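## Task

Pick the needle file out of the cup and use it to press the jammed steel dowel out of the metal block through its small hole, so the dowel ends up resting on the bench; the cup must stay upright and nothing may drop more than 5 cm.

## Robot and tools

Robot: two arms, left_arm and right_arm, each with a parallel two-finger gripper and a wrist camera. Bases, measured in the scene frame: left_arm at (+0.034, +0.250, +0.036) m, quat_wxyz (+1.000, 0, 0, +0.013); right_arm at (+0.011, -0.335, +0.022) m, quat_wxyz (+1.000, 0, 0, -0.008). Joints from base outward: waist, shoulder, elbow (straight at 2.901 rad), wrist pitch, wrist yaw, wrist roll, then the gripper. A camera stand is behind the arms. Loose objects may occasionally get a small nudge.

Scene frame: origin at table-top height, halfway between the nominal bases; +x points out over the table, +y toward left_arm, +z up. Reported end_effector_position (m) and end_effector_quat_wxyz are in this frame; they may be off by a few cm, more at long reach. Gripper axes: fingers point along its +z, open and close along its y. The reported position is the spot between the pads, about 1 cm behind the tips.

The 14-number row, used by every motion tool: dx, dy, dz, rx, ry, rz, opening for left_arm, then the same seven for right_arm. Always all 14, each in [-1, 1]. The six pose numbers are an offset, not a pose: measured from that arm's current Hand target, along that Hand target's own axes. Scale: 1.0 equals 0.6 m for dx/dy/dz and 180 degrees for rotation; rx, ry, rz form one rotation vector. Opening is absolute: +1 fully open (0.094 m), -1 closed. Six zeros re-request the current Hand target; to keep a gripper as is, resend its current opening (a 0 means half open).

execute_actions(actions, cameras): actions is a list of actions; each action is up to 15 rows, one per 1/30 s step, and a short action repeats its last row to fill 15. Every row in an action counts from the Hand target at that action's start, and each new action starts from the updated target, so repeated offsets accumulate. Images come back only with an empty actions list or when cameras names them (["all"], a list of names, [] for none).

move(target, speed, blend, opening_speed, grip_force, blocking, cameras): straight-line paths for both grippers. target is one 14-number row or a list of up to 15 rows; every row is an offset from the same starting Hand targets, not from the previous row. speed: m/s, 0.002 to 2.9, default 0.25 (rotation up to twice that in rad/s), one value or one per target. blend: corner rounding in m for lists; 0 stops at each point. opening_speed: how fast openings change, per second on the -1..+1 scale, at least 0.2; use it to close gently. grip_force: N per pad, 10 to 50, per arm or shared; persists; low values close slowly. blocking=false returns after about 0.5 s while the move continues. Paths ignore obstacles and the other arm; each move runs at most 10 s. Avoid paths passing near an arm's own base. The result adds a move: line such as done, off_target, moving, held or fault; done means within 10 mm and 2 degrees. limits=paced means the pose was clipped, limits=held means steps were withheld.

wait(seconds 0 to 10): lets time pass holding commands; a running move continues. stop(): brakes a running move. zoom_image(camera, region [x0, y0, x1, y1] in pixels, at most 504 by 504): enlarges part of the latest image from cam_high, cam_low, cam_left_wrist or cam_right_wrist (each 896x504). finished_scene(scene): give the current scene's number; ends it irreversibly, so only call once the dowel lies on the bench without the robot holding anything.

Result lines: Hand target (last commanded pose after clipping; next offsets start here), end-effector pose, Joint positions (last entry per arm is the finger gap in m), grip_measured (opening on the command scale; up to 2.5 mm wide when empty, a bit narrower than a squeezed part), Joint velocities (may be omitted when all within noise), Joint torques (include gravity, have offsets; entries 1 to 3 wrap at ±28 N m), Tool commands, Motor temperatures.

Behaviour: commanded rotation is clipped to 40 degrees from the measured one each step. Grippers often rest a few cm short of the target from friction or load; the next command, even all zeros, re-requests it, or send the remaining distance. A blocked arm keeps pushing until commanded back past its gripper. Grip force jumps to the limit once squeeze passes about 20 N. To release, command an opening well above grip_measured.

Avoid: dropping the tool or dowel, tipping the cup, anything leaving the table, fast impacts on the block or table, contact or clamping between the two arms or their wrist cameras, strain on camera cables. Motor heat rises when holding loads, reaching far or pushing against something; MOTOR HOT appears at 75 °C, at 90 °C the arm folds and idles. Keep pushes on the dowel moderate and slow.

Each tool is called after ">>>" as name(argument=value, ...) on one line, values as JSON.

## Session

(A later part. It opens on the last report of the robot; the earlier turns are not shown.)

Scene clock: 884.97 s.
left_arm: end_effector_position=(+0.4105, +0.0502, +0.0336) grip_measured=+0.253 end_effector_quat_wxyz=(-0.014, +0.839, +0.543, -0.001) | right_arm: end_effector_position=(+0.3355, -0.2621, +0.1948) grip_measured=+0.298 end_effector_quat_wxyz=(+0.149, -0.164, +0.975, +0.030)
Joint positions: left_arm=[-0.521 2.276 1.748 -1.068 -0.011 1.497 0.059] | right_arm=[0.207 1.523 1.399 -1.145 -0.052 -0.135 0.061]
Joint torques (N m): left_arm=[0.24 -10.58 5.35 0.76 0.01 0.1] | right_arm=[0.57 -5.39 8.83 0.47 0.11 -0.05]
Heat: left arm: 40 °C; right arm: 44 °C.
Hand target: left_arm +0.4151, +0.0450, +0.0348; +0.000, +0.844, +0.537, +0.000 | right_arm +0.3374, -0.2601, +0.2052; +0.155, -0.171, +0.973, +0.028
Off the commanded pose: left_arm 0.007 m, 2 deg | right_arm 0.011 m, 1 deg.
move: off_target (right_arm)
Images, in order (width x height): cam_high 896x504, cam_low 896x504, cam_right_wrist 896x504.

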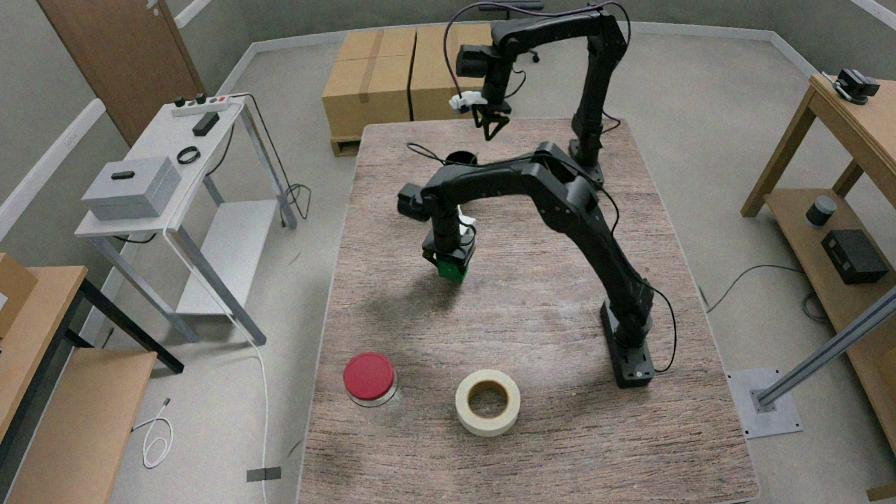

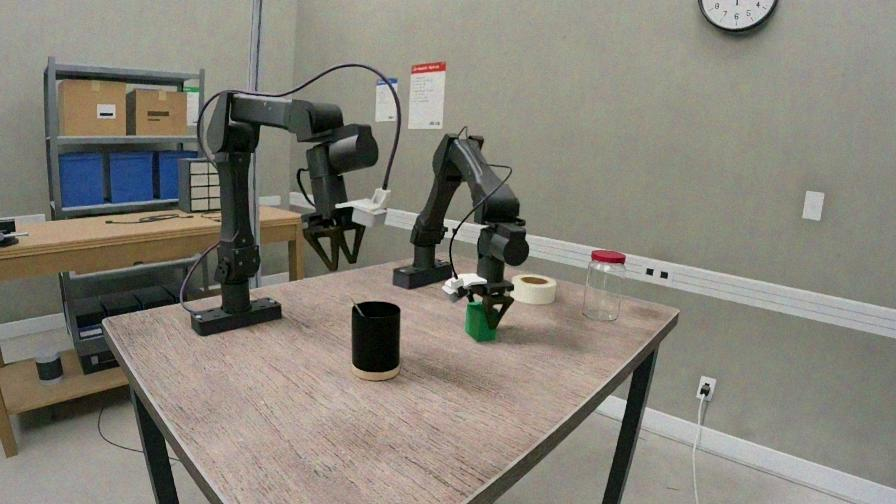

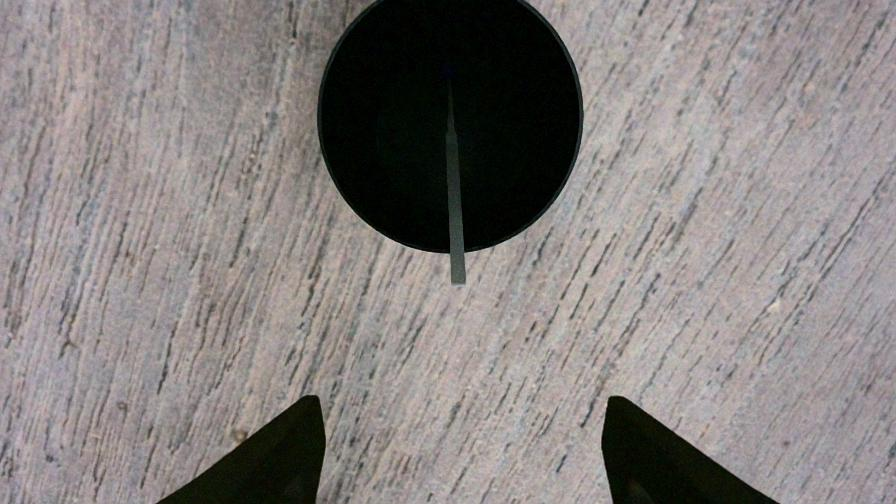

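>>> move(target=[0,0,0,0,0,0,0.1, 0.0242,0,0.0833,0,0,-0.01,0.3], speed=0.08, cameras=["cam_low","cam_right_wrist"])

>>> zoom_image(camera="cam_low", region=[320, 240, 420, 385])

>>> zoom_image(camera="cam_right_wrist", region=[300, 230, 620, 504])

Scene clock: 906.67 s.
left_arm: end_effector_position=(+0.4105, +0.0502, +0.0336) grip_measured=+0.253 end_effector_quat_wxyz=(-0.014, +0.839, +0.543, -0.001) | right_arm: end_effector_position=(+0.3337, -0.2628, +0.1517) grip_measured=+0.298 end_effector_quat_wxyz=(+0.143, -0.178, +0.973, +0.027)
Joint positions: left_arm=[-0.521 2.276 1.748 -1.068 -0.011 1.497 0.059] | right_arm=[0.207 1.523 1.232 -0.992 -0.05 -0.164 0.061]
Joint torques (N m): left_arm=[0.28 -10.7 5.27 0.77 0.04 0.1] | right_arm=[0.65 -5.64 5.37 1.02 0.11 -0.05]
Heat: left arm: 40 °C; right arm: 44 °C.
Hand target: left_arm +0.4151, +0.0450, +0.0348; +0.000, +0.844, +0.537, +0.000 | right_arm +0.3391, -0.2594, +0.1532; +0.156, -0.187, +0.970, +0.025
Off the commanded pose: left_arm 0.007 m, 2 deg | right_arm 0.007 m, 2 deg.
move: done
Images, in order (width x height): cam_low 896x504, cam_right_wrist 896x504.

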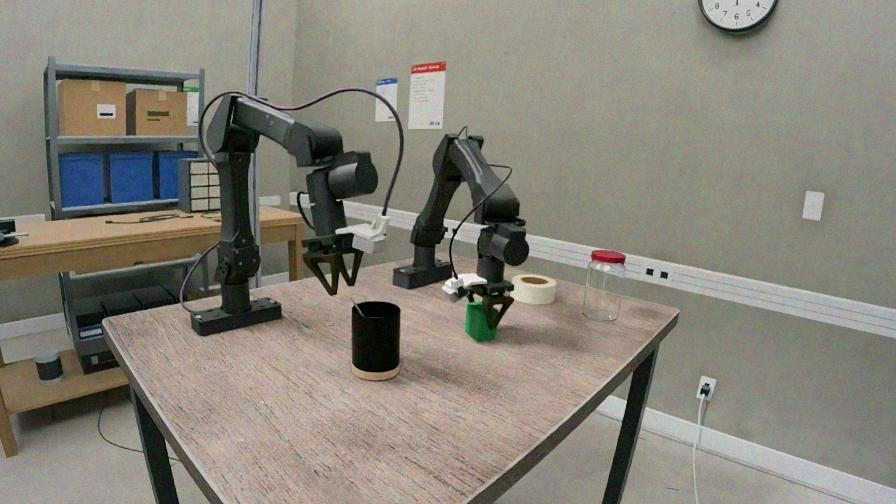

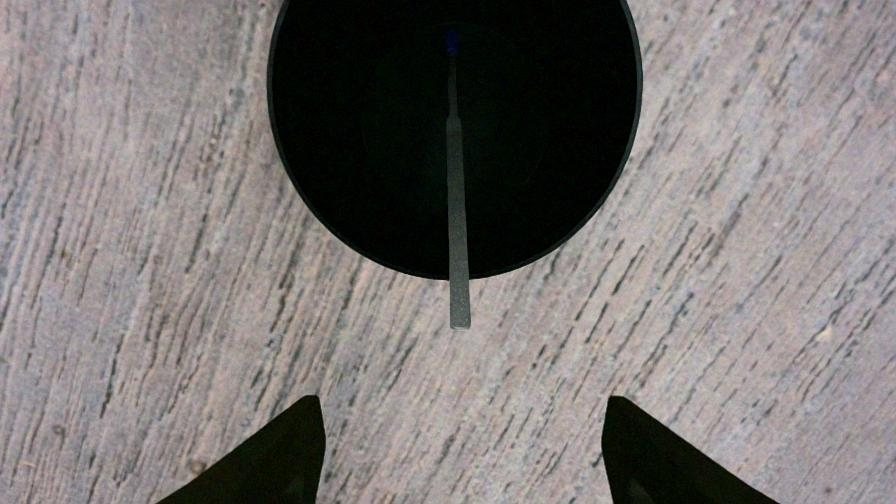

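Scaled by 3.476.

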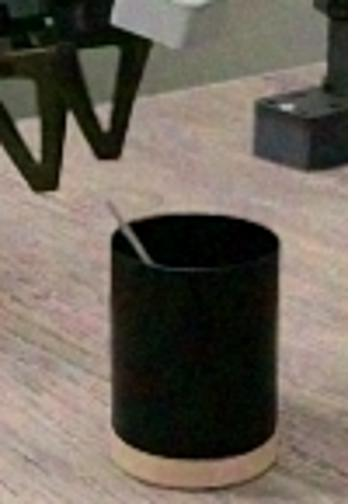

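Scaled by 1.575.

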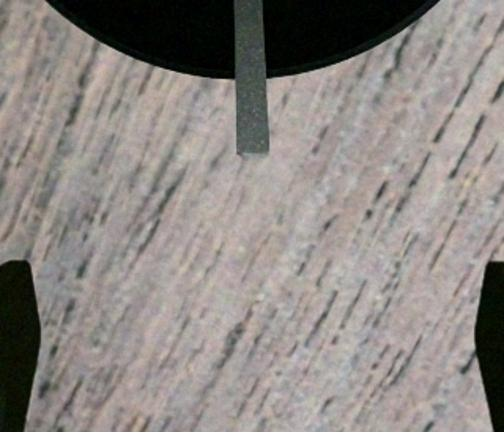

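>>> move(target=[0,0,0,0,0,0,0.1, -0.02,0,0.0133,0,0,0,0.3], speed=0.05, cameras=["cam_low","cam_right_wrist"])

>>> zoom_image(camera="cam_low", region=[320, 240, 420, 385])

>>> zoom_image(camera="cam_right_wrist", region=[300, 230, 620, 504])

Scene clock: 927.00 s.
left_arm: end_effector_position=(+0.4105, +0.0502, +0.0336) grip_measured=+0.253 end_effector_quat_wxyz=(-0.014, +0.839, +0.543, -0.001) | right_arm: end_effector_position=(+0.3376, -0.2592, +0.1371) grip_measured=+0.298 end_effector_quat_wxyz=(+0.127, -0.182, +0.975, +0.026)
Joint positions: left_arm=[-0.521 2.276 1.748 -1.068 -0.011 1.497 0.059] | right_arm=[0.216 1.574 1.232 -0.974 -0.049 -0.164 0.061]
Joint torques (N m): left_arm=[0.25 -10.74 5.18 0.75 -0.01 0.11] | right_arm=[0.58 -5.96 8.25 0.95 0.11 0.02]
Heat: left arm: 40 °C; right arm: 43 °C.
Hand target: left_arm +0.4151, +0.0450, +0.0348; +0.000, +0.844, +0.537, +0.000 | right_arm +0.3520, -0.2543, +0.1494; +0.156, -0.187, +0.970, +0.025
Off the commanded pose: left_arm 0.007 m, 2 deg | right_arm 0.020 m, 3 deg.
move: off_target (right_arm)
Images, in order (width x height): cam_low 896x504, cam_right_wrist 896x504.

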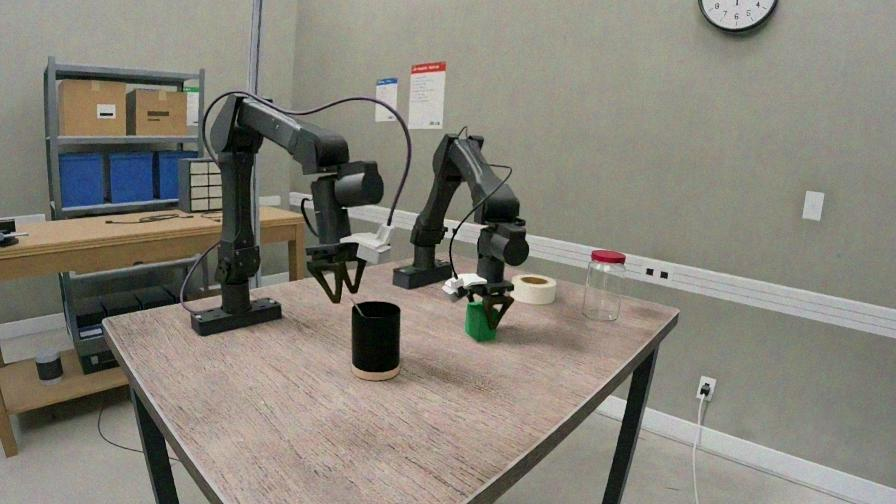

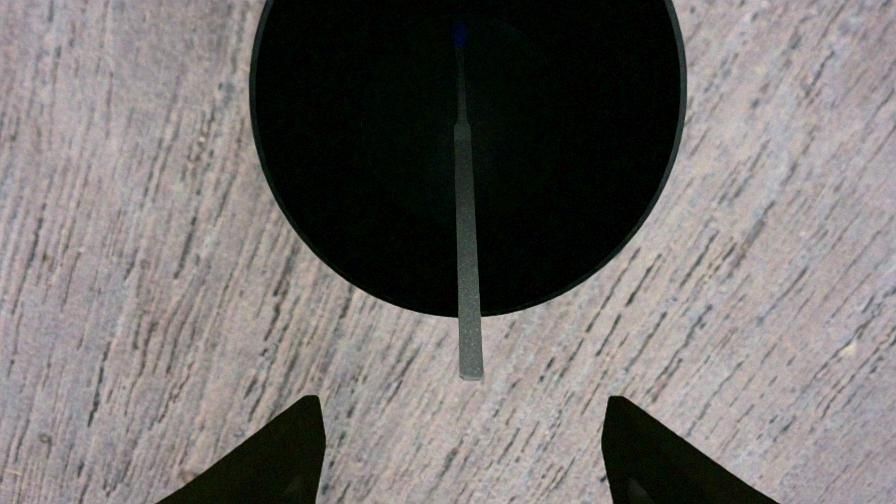

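Scaled by 3.476.

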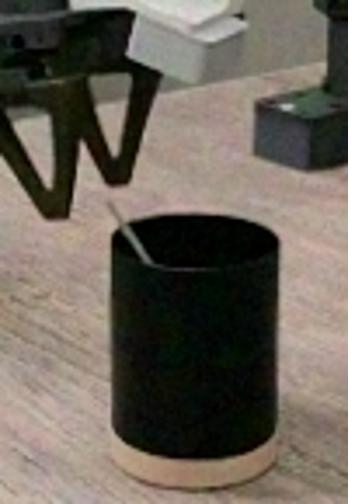

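Scaled by 1.575.

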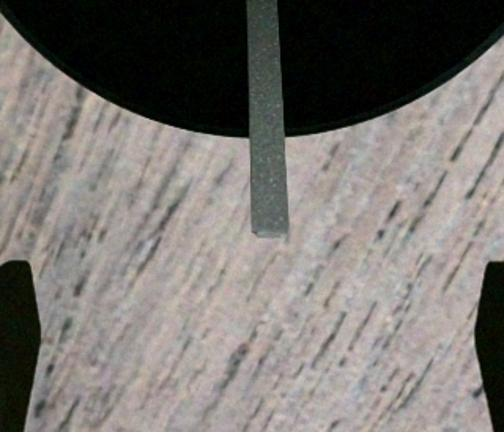

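>>> move(target=[0,0,0,0,0,0,0.1, -0.0142,0,0.0167,0,0,0,0.3], speed=0.05, cameras=["cam_low","cam_right_wrist"])

>>> zoom_image(camera="cam_low", region=[320, 240, 420, 385])

>>> zoom_image(camera="cam_right_wrist", region=[300, 230, 620, 504])

Scene clock: 946.63 s.
left_arm: end_effector_position=(+0.4105, +0.0502, +0.0336) grip_measured=+0.253 end_effector_quat_wxyz=(-0.014, +0.839, +0.543, -0.001) | right_arm: end_effector_position=(+0.3463, -0.2555, +0.1293) grip_measured=+0.298 end_effector_quat_wxyz=(+0.125, -0.185, +0.974, +0.026)
Joint positions: left_arm=[-0.521 2.276 1.748 -1.068 -0.011 1.497 0.059] | right_arm=[0.223 1.616 1.245 -0.947 -0.047 -0.164 0.061]
Joint torques (N m): left_arm=[0.38 -10.65 5.34 0.75 0.02 0.11] | right_arm=[0.57 -6.16 8.76 0.95 0.11 0.05]
Heat: left arm: 39 °C; right arm: 43 °C.
Hand target: left_arm +0.4151, +0.0450, +0.0348; +0.000, +0.844, +0.537, +0.000 | right_arm +0.3624, -0.2502, +0.1425; +0.156, -0.187, +0.970, +0.025
Off the commanded pose: left_arm 0.007 m, 2 deg | right_arm 0.021 m, 4 deg.
move: off_target (right_arm)
Images, in order (width x height): cam_low 896x504, cam_right_wrist 896x504.

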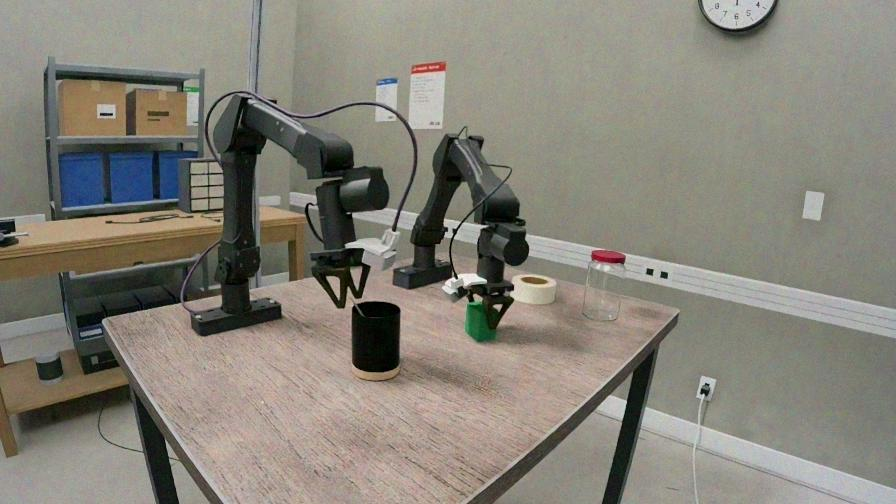

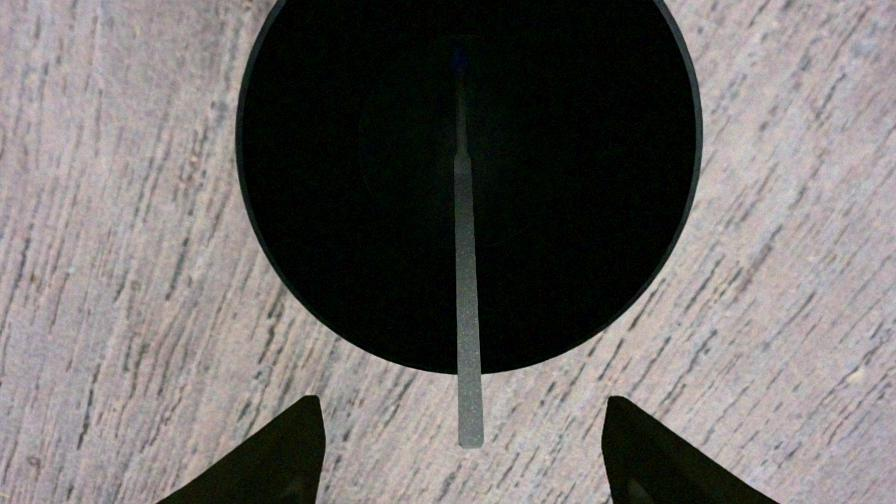

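Scaled by 3.476.

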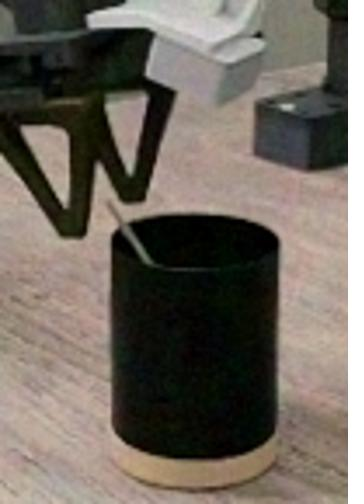

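Scaled by 1.575.

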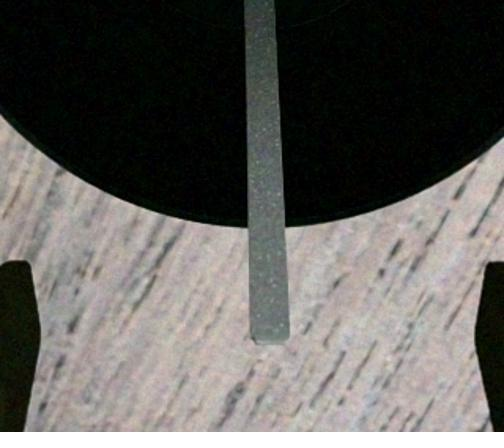

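>>> move(target=[[0,0,0,0,0,0,0.1,0,0,0.005,0,0,0,0.3],[0,0,0,0,0,0,0.1,0,0,0.005,0,0,0,-1]], opening_speed=0.6, speed=0.05, cameras=["cam_right_wrist","cam_low"])

Scene clock: 971.70 s.
left_arm: end_effector_position=(+0.4105, +0.0502, +0.0336) grip_measured=+0.253 end_effector_quat_wxyz=(-0.014, +0.839, +0.543, -0.001) | right_arm: end_effector_position=(+0.3492, -0.2552, +0.1286) grip_measured=-0.898 end_effector_quat_wxyz=(+0.129, -0.185, +0.974, +0.025)
Joint positions: left_arm=[-0.521 2.276 1.748 -1.068 -0.011 1.497 0.059] | right_arm=[0.223 1.62 1.245 -0.935 -0.046 -0.164 0.005]
Joint torques (N m): left_arm=[0.13 -10.7 5.26 0.78 0.03 0.12] | right_arm=[0.59 -6.19 8.23 0.95 0.11 0.06]
Motor temperatures (°C): left_arm=[30 37 39 35 28 29 30] | right_arm=[31 38 44 33 27 26 31]
Heat: left arm: 39 °C; right arm: 44 °C.
Hand target: left_arm +0.4151, +0.0450, +0.0348; +0.000, +0.844, +0.537, +0.000 | right_arm +0.3633, -0.2499, +0.1396; +0.156, -0.187, +0.970, +0.025
Off the commanded pose: left_arm 0.007 m, 2 deg | right_arm 0.019 m, 3 deg.
move: off_target (right_arm); target 2's new opening was sent with right_arm's hand 0.018 m and 3 deg from that target
Images, in order (width x height): cam_low 896x504, cam_right_wrist 896x504.

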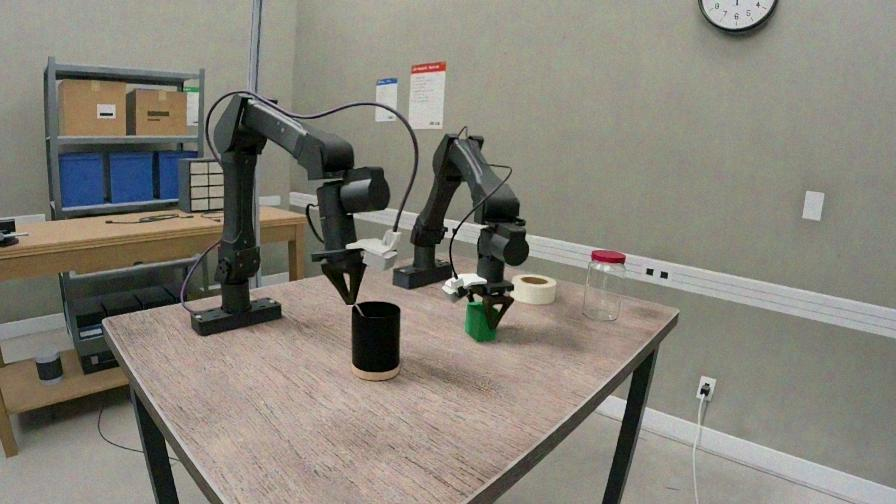

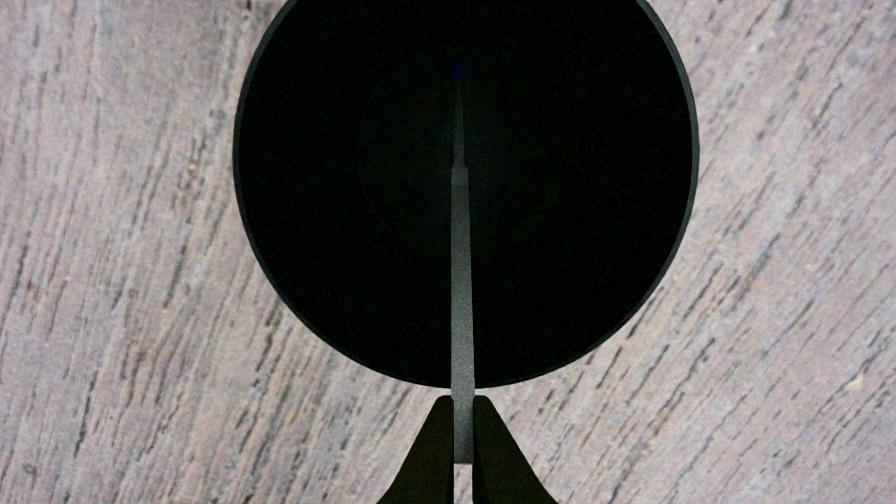

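>>> move(target=[[0,0,0,0,0,0,0.1,0.017,0,-0.047,0,0,0,-1],[0,0,0,0,0,0,0.1,-0.009,0,-0.126,0,0,0,-1],[0,0,0,0,0,0,0.1,0.002,0,-0.253,0,-0.094,0,-1]], blend=[0.01,0.02,0], speed=0.07, cameras=["cam_right_wrist","cam_low","cam_high"])

Scene clock: 998.27 s.
left_arm: end_effector_position=(+0.4105, +0.0502, +0.0336) grip_measured=+0.253 end_effector_quat_wxyz=(-0.014, +0.839, +0.543, -0.001) | right_arm: end_effector_position=(+0.3153, -0.2693, +0.2727) grip_measured=-0.898 end_effector_quat_wxyz=(+0.270, -0.176, +0.946, +0.045)
Joint positions: left_arm=[-0.521 2.276 1.748 -1.068 -0.011 1.497 0.059] | right_arm=[0.166 1.287 1.419 -1.158 -0.105 -0.189 0.005]
Joint torques (N m): left_arm=[0.17 -10.73 5.31 0.78 0.04 0.11] | right_arm=[-0.47 -5.22 5.11 1.48 -0.15 -0.07]
Heat: left arm: 39 °C; right arm: 44 °C.
Hand target: left_arm +0.4151, +0.0450, +0.0348; +0.000, +0.844, +0.537, +0.000 | right_arm +0.3178, -0.2666, +0.2835; +0.297, -0.181, +0.936, +0.053
Off the commanded pose: left_arm 0.007 m, 2 deg | right_arm 0.011 m, 3 deg.
move: off_target (right_arm)
Images, in order (width x height): cam_high 896x504, cam_low 896x504, cam_right_wrist 896x504.

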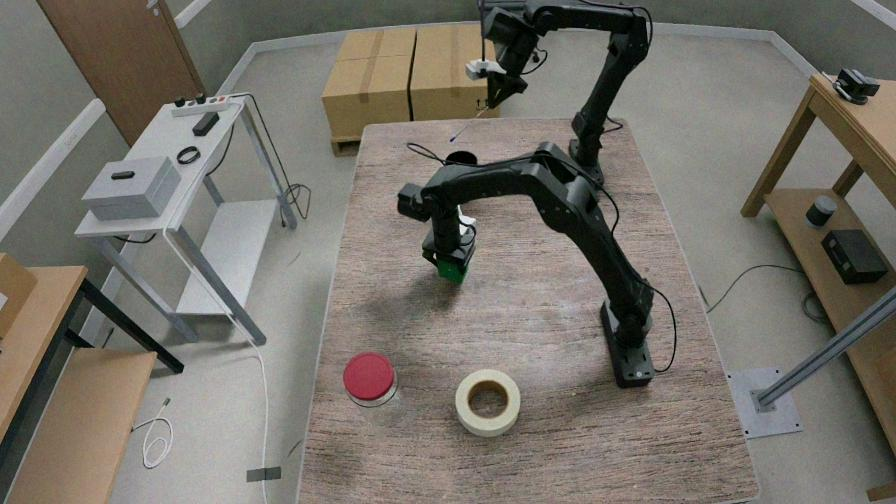

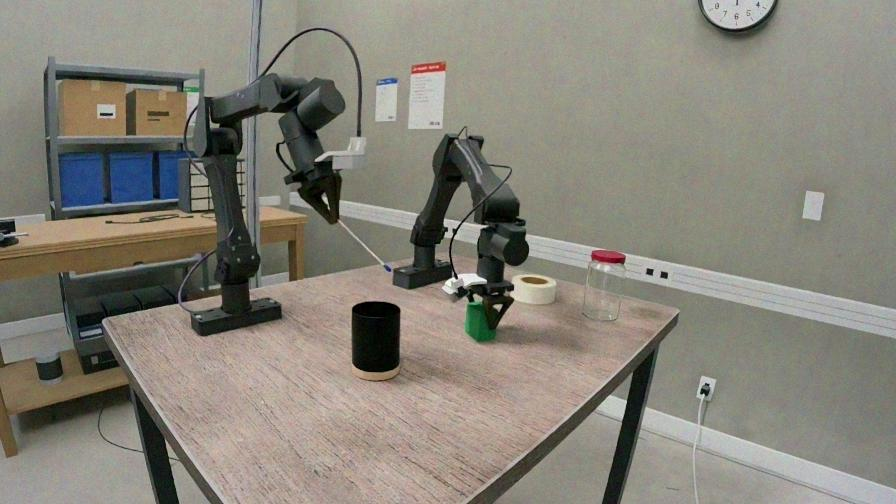

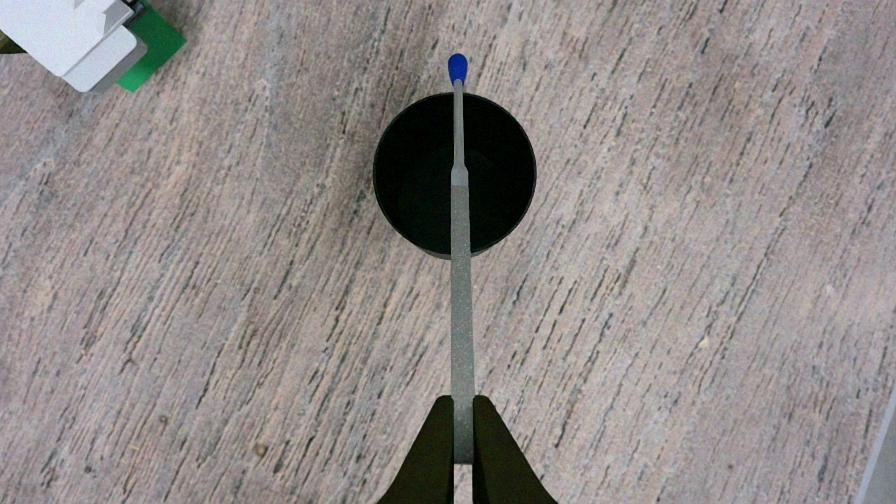

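>>> zoom_image(camera="cam_right_wrist", region=[380, 30, 540, 210])

>>> zoom_image(camera="cam_low", region=[270, 150, 530, 350])

Scaled by 2.800.

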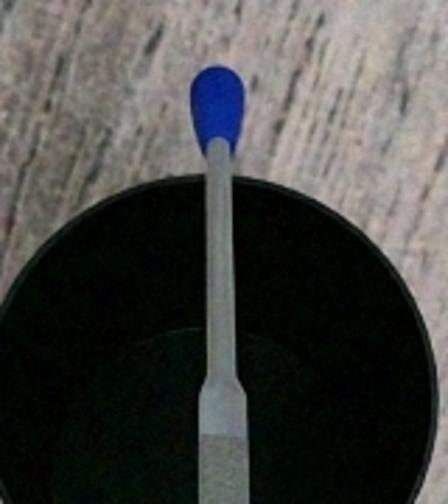

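Scaled by 1.938.

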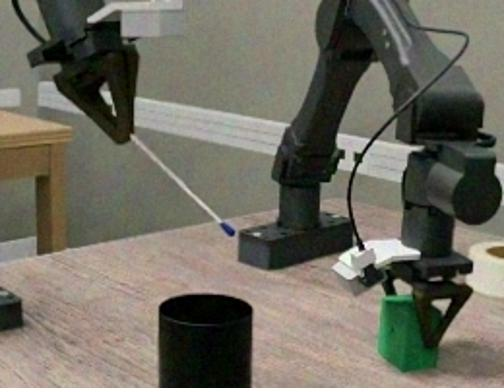

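>>> execute_actions(actions=[], cameras=["cam_left_wrist","cam_right_wrist"])

>>> zoom_image(camera="cam_left_wrist", region=[330, 240, 570, 480])

>>> zoom_image(camera="cam_right_wrist", region=[400, 30, 520, 470])

Scene clock: 1041.10 s.
left_arm: end_effector_position=(+0.4105, +0.0502, +0.0336) grip_measured=+0.253 end_effector_quat_wxyz=(-0.014, +0.839, +0.543, -0.001) | right_arm: end_effector_position=(+0.3153, -0.2693, +0.2727) grip_measured=-0.898 end_effector_quat_wxyz=(+0.270, -0.176, +0.946, +0.045)
Joint positions: left_arm=[-0.521 2.276 1.748 -1.068 -0.011 1.497 0.059] | right_arm=[0.166 1.287 1.419 -1.158 -0.105 -0.189 0.005]
Joint velocities: within noise
Joint torques (N m): left_arm=[0.2 -10.62 5.34 0.75 0.08 0.11] | right_arm=[-0.5 -5.29 5.08 1.48 -0.14 -0.06]
Motor temperatures (°C): left_arm=[30 37 39 33 28 29 30] | right_arm=[31 37 43 36 27 26 33]
Heat: left arm: 39 °C; right arm: 43 °C.
Hand target: left_arm +0.4151, +0.0450, +0.0348; +0.000, +0.844, +0.537, +0.000 | right_arm +0.3178, -0.2666, +0.2835; +0.297, -0.181, +0.936, +0.053
Tool commands: left_gripper/opening=+0.1 right_gripper/opening=-1.0
Off the commanded pose: left_arm 0.007 m, 2 deg | right_arm 0.011 m, 3 deg.
Images, in order (width x height): cam_left_wrist 896x504, cam_right_wrist 896x504.

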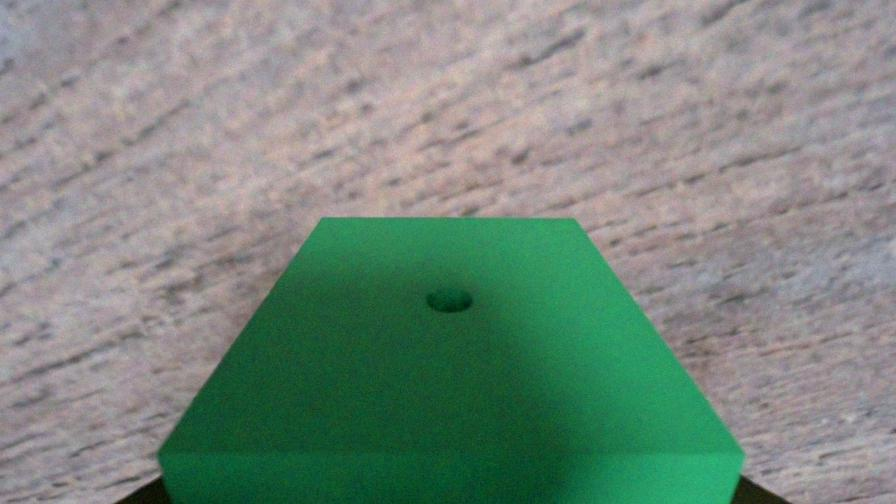

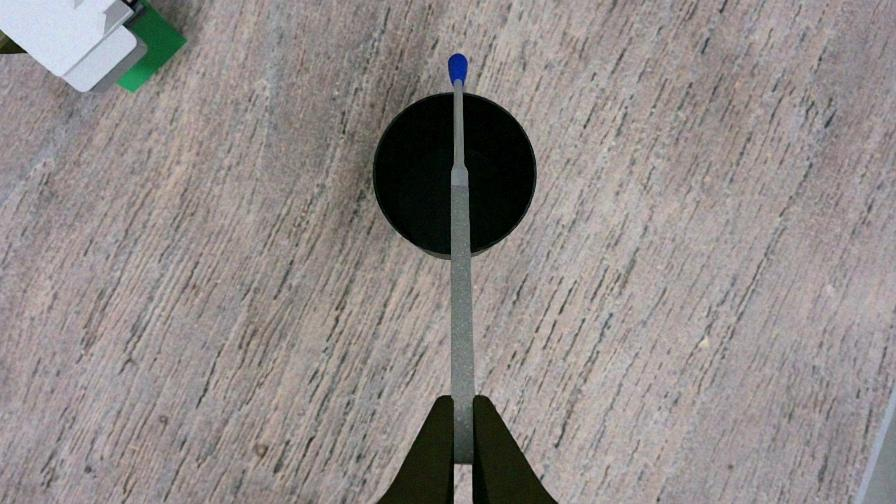

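Scaled by 2.100.

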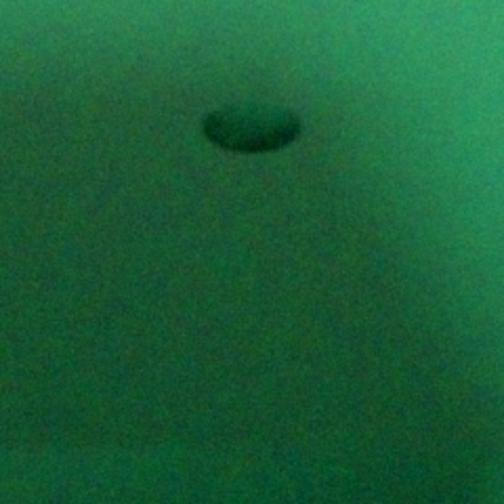

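Scaled by 1.145.

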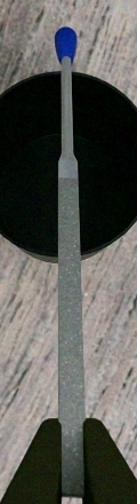

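>>> move(target=[[0,0,0,0,0,0,0.1,0.0567,0.1366,0.0881,-0.1908,-0.1696,-0.1510,-1],[0,0,0,0,0,0,0.1,0.2064,0.128,0.3089,-0.1908,-0.1696,-0.1510,-1]], blend=[0.03,0], speed=0.18, cameras=["all"])

Scene clock: 1084.30 s.
left_arm: end_effector_position=(+0.4105, +0.0502, +0.0336) grip_measured=+0.253 end_effector_quat_wxyz=(-0.014, +0.839, +0.543, -0.001) | right_arm: end_effector_position=(+0.2949, -0.1974, +0.0523) grip_measured=-0.898 end_effector_quat_wxyz=(+0.449, -0.444, +0.721, +0.286)
Joint positions: left_arm=[-0.521 2.276 1.748 -1.068 -0.011 1.497 0.059] | right_arm=[-0.027 1.658 0.367 0.409 -0.974 -0.773 0.005]
Joint torques (N m): left_arm=[0.31 -10.66 5.19 0.75 0.04 0.09] | right_arm=[-0.36 -4.27 3.07 1.55 -0.67 0.02]
Heat: left arm: 39 °C; right arm: 43 °C.
Hand target: left_arm +0.4151, +0.0450, +0.0348; +0.000, +0.844, +0.537, +0.000 | right_arm +0.2949, -0.1952, +0.0600; +0.465, -0.448, +0.704, +0.296
Off the commanded pose: left_arm 0.007 m, 2 deg | right_arm 0.008 m, 3 deg.
move: off_target (right_arm)

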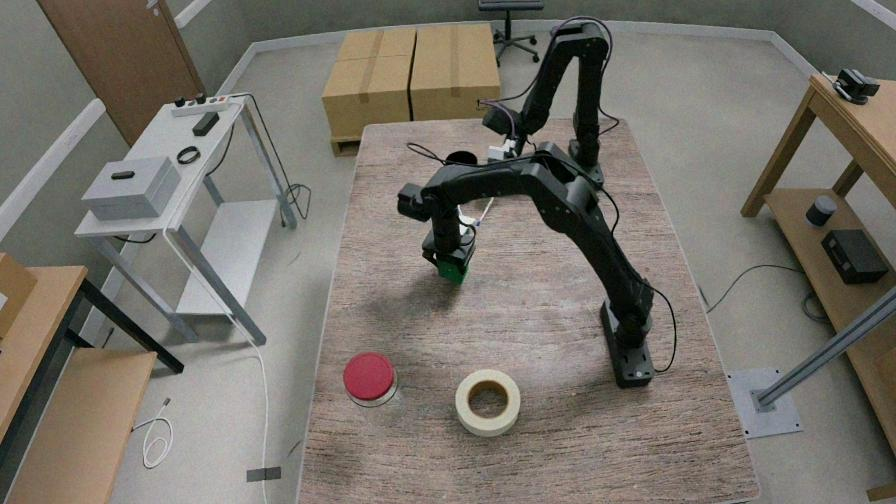

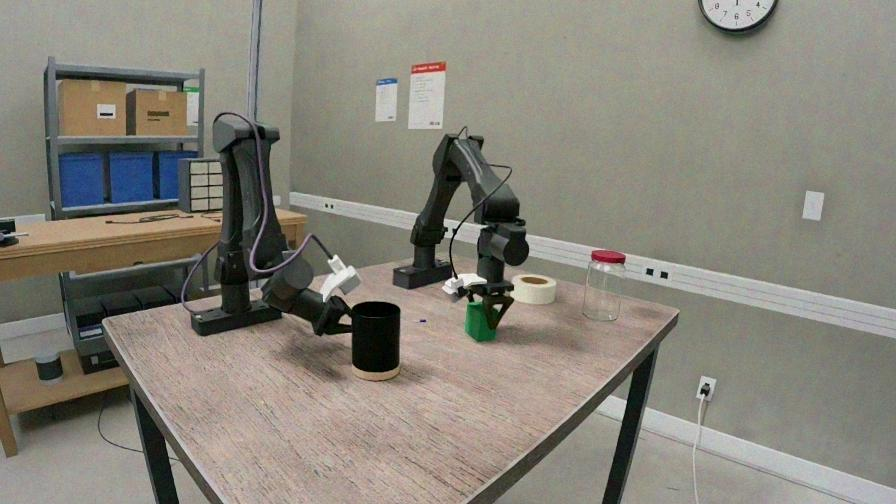

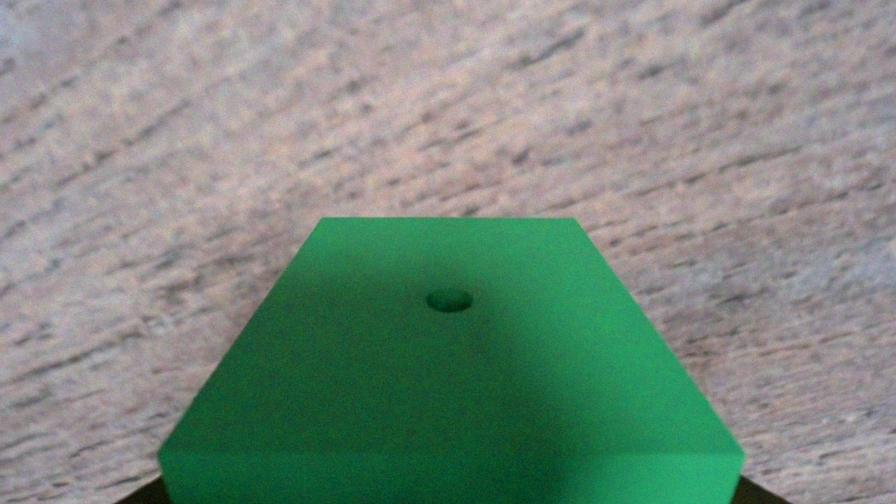

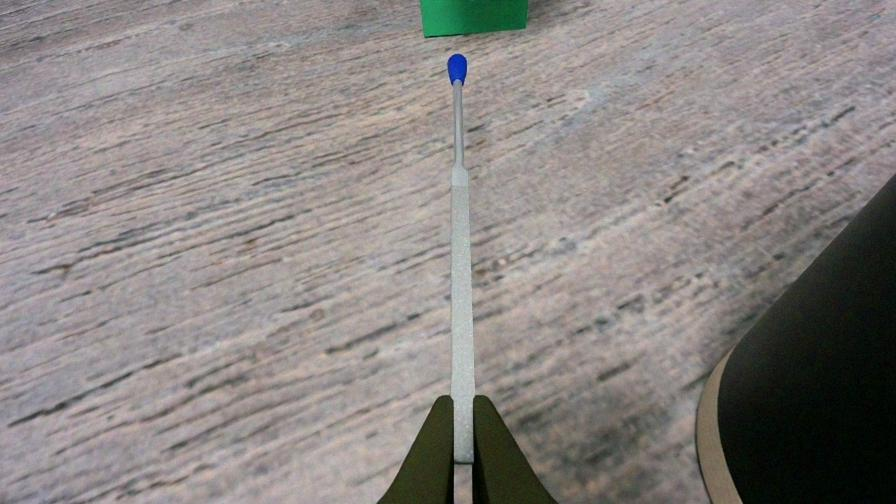

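>>> zoom_image(camera="cam_low", region=[280, 230, 530, 390])

>>> zoom_image(camera="cam_high", region=[390, 120, 560, 290])

Scaled by 2.016.

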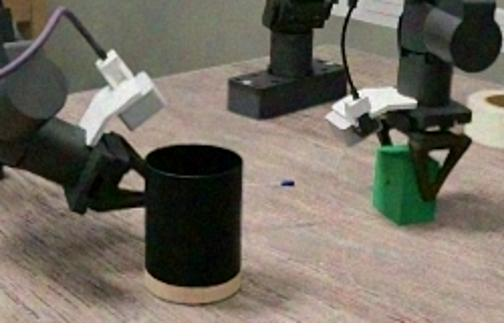

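Scaled by 2.965.

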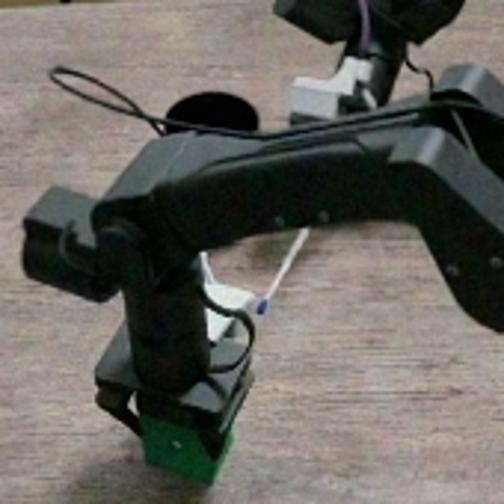

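>>> move(target=[0,0,0,0,0,0,0.1,-0.0327,0,0.0767,0,0,0,-1], speed=0.08, cameras=["cam_low","cam_left_wrist","cam_right_wrist"])

Scene clock: 1108.10 s.
left_arm: end_effector_position=(+0.4105, +0.0502, +0.0336) grip_measured=+0.253 end_effector_quat_wxyz=(-0.014, +0.839, +0.543, -0.001) | right_arm: end_effector_position=(+0.3028, -0.1528, +0.0487) grip_measured=-0.898 end_effector_quat_wxyz=(+0.440, -0.439, +0.721, +0.306)
Joint positions: left_arm=[-0.521 2.276 1.748 -1.068 -0.011 1.497 0.059] | right_arm=[0.158 1.755 0.382 0.646 -0.875 -0.537 0.005]
Joint torques (N m): left_arm=[0.21 -10.69 5.33 0.77 0.04 0.11] | right_arm=[0.57 -4.93 5.24 1.79 -0.19 0.04]
Heat: left arm: 39 °C; right arm: 42 °C.
Hand target: left_arm +0.4151, +0.0450, +0.0348; +0.000, +0.844, +0.537, +0.000 | right_arm +0.3161, -0.1499, +0.0600; +0.465, -0.448, +0.704, +0.296
Off the commanded pose: left_arm 0.007 m, 2 deg | right_arm 0.018 m, 4 deg.
move: off_target (right_arm)
Images, in order (width x height): cam_low 896x504, cam_left_wrist 896x504, cam_right_wrist 896x504.

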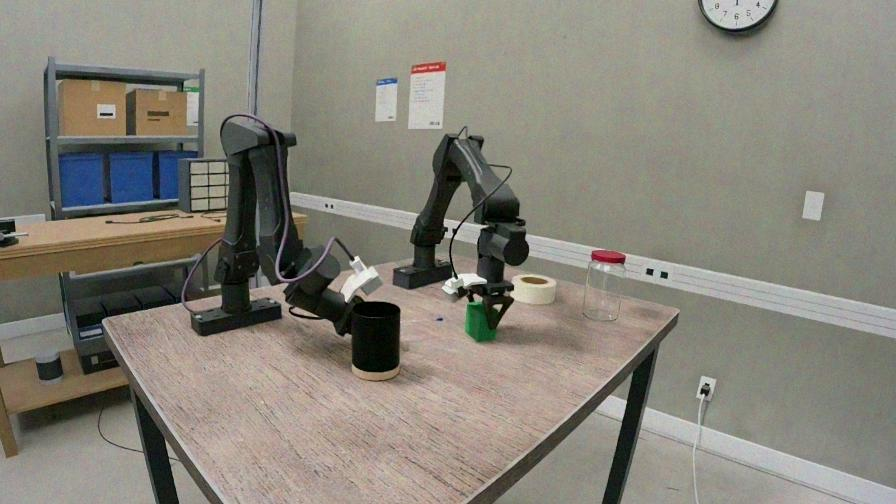

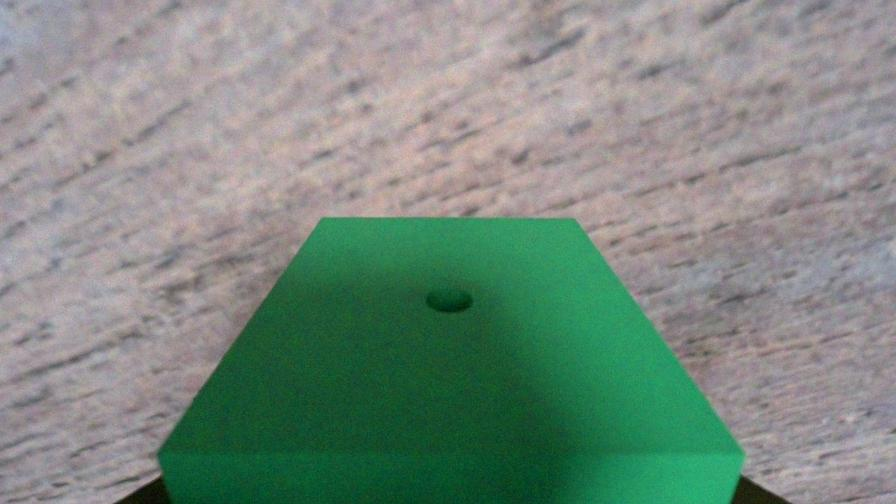

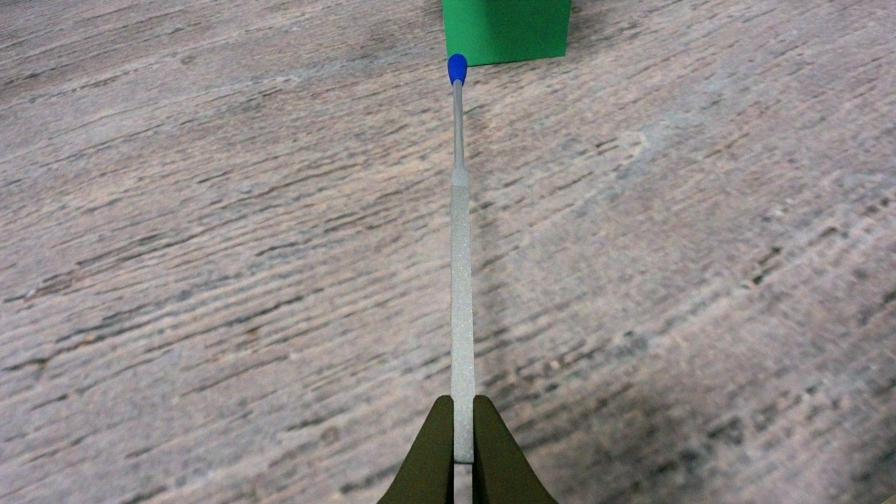

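>>> zoom_image(camera="cam_right_wrist", region=[420, 0, 600, 100])

Scaled by 2.800.

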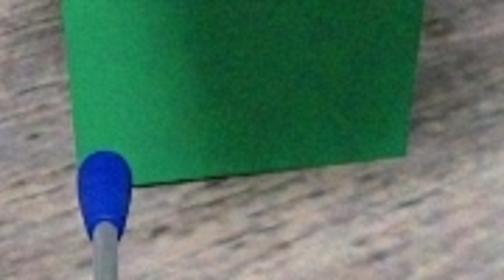

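>>> move(target=[0,-0.05,-0.004,0,0,0,0.1,0,0,0,0,0,0,-1], speed=0.05, cameras=["cam_low","cam_left_wrist","cam_right_wrist"])

Scene clock: 1158.40 s.
left_arm: end_effector_position=(+0.4022, +0.0544, +0.0319) grip_measured=+0.253 end_effector_quat_wxyz=(+0.012, +0.839, +0.543, +0.012) | right_arm: end_effector_position=(+0.3028, -0.1528, +0.0487) grip_measured=-0.898 end_effector_quat_wxyz=(+0.440, -0.439, +0.721, +0.306)
Joint positions: left_arm=[-0.521 2.187 1.591 -0.942 -0.009 1.497 0.059] | right_arm=[0.158 1.755 0.382 0.646 -0.875 -0.537 0.005]
Joint torques (N m): left_arm=[-0.25 -12.3 3.45 0.48 0.04 0.06] | right_arm=[0.58 -4.9 5.26 1.79 -0.19 0.02]
Heat: left arm: 38 °C; right arm: 42 °C.
Hand target: left_arm +0.3879, +0.0577, +0.0372; +0.000, +0.844, +0.537, +0.000 | right_arm +0.3161, -0.1499, +0.0600; +0.465, -0.448, +0.704, +0.296
Off the commanded pose: left_arm 0.016 m, 2 deg | right_arm 0.018 m, 4 deg.
move: off_target (left_arm, right_arm)
Images, in order (width x height): cam_low 896x504, cam_left_wrist 896x504, cam_right_wrist 896x504.

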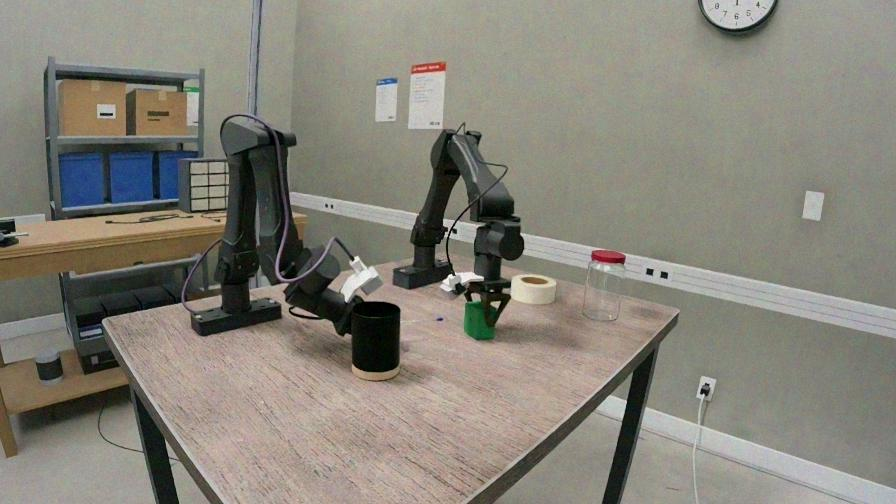

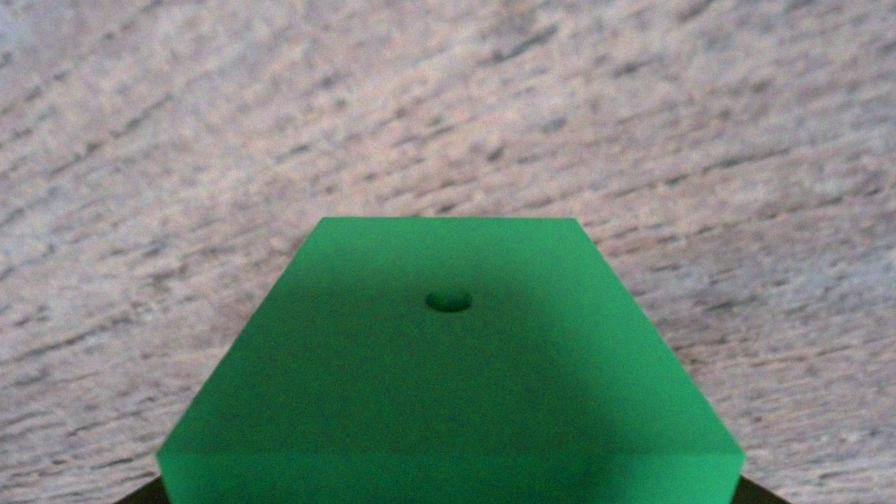

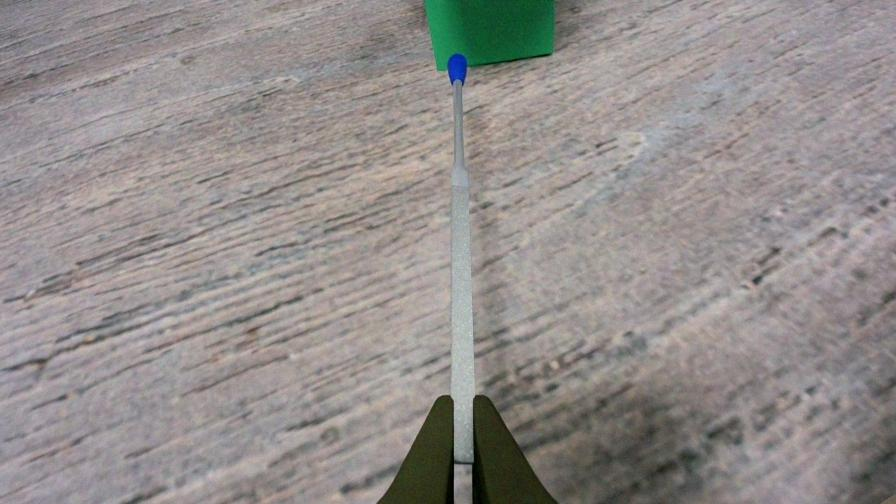

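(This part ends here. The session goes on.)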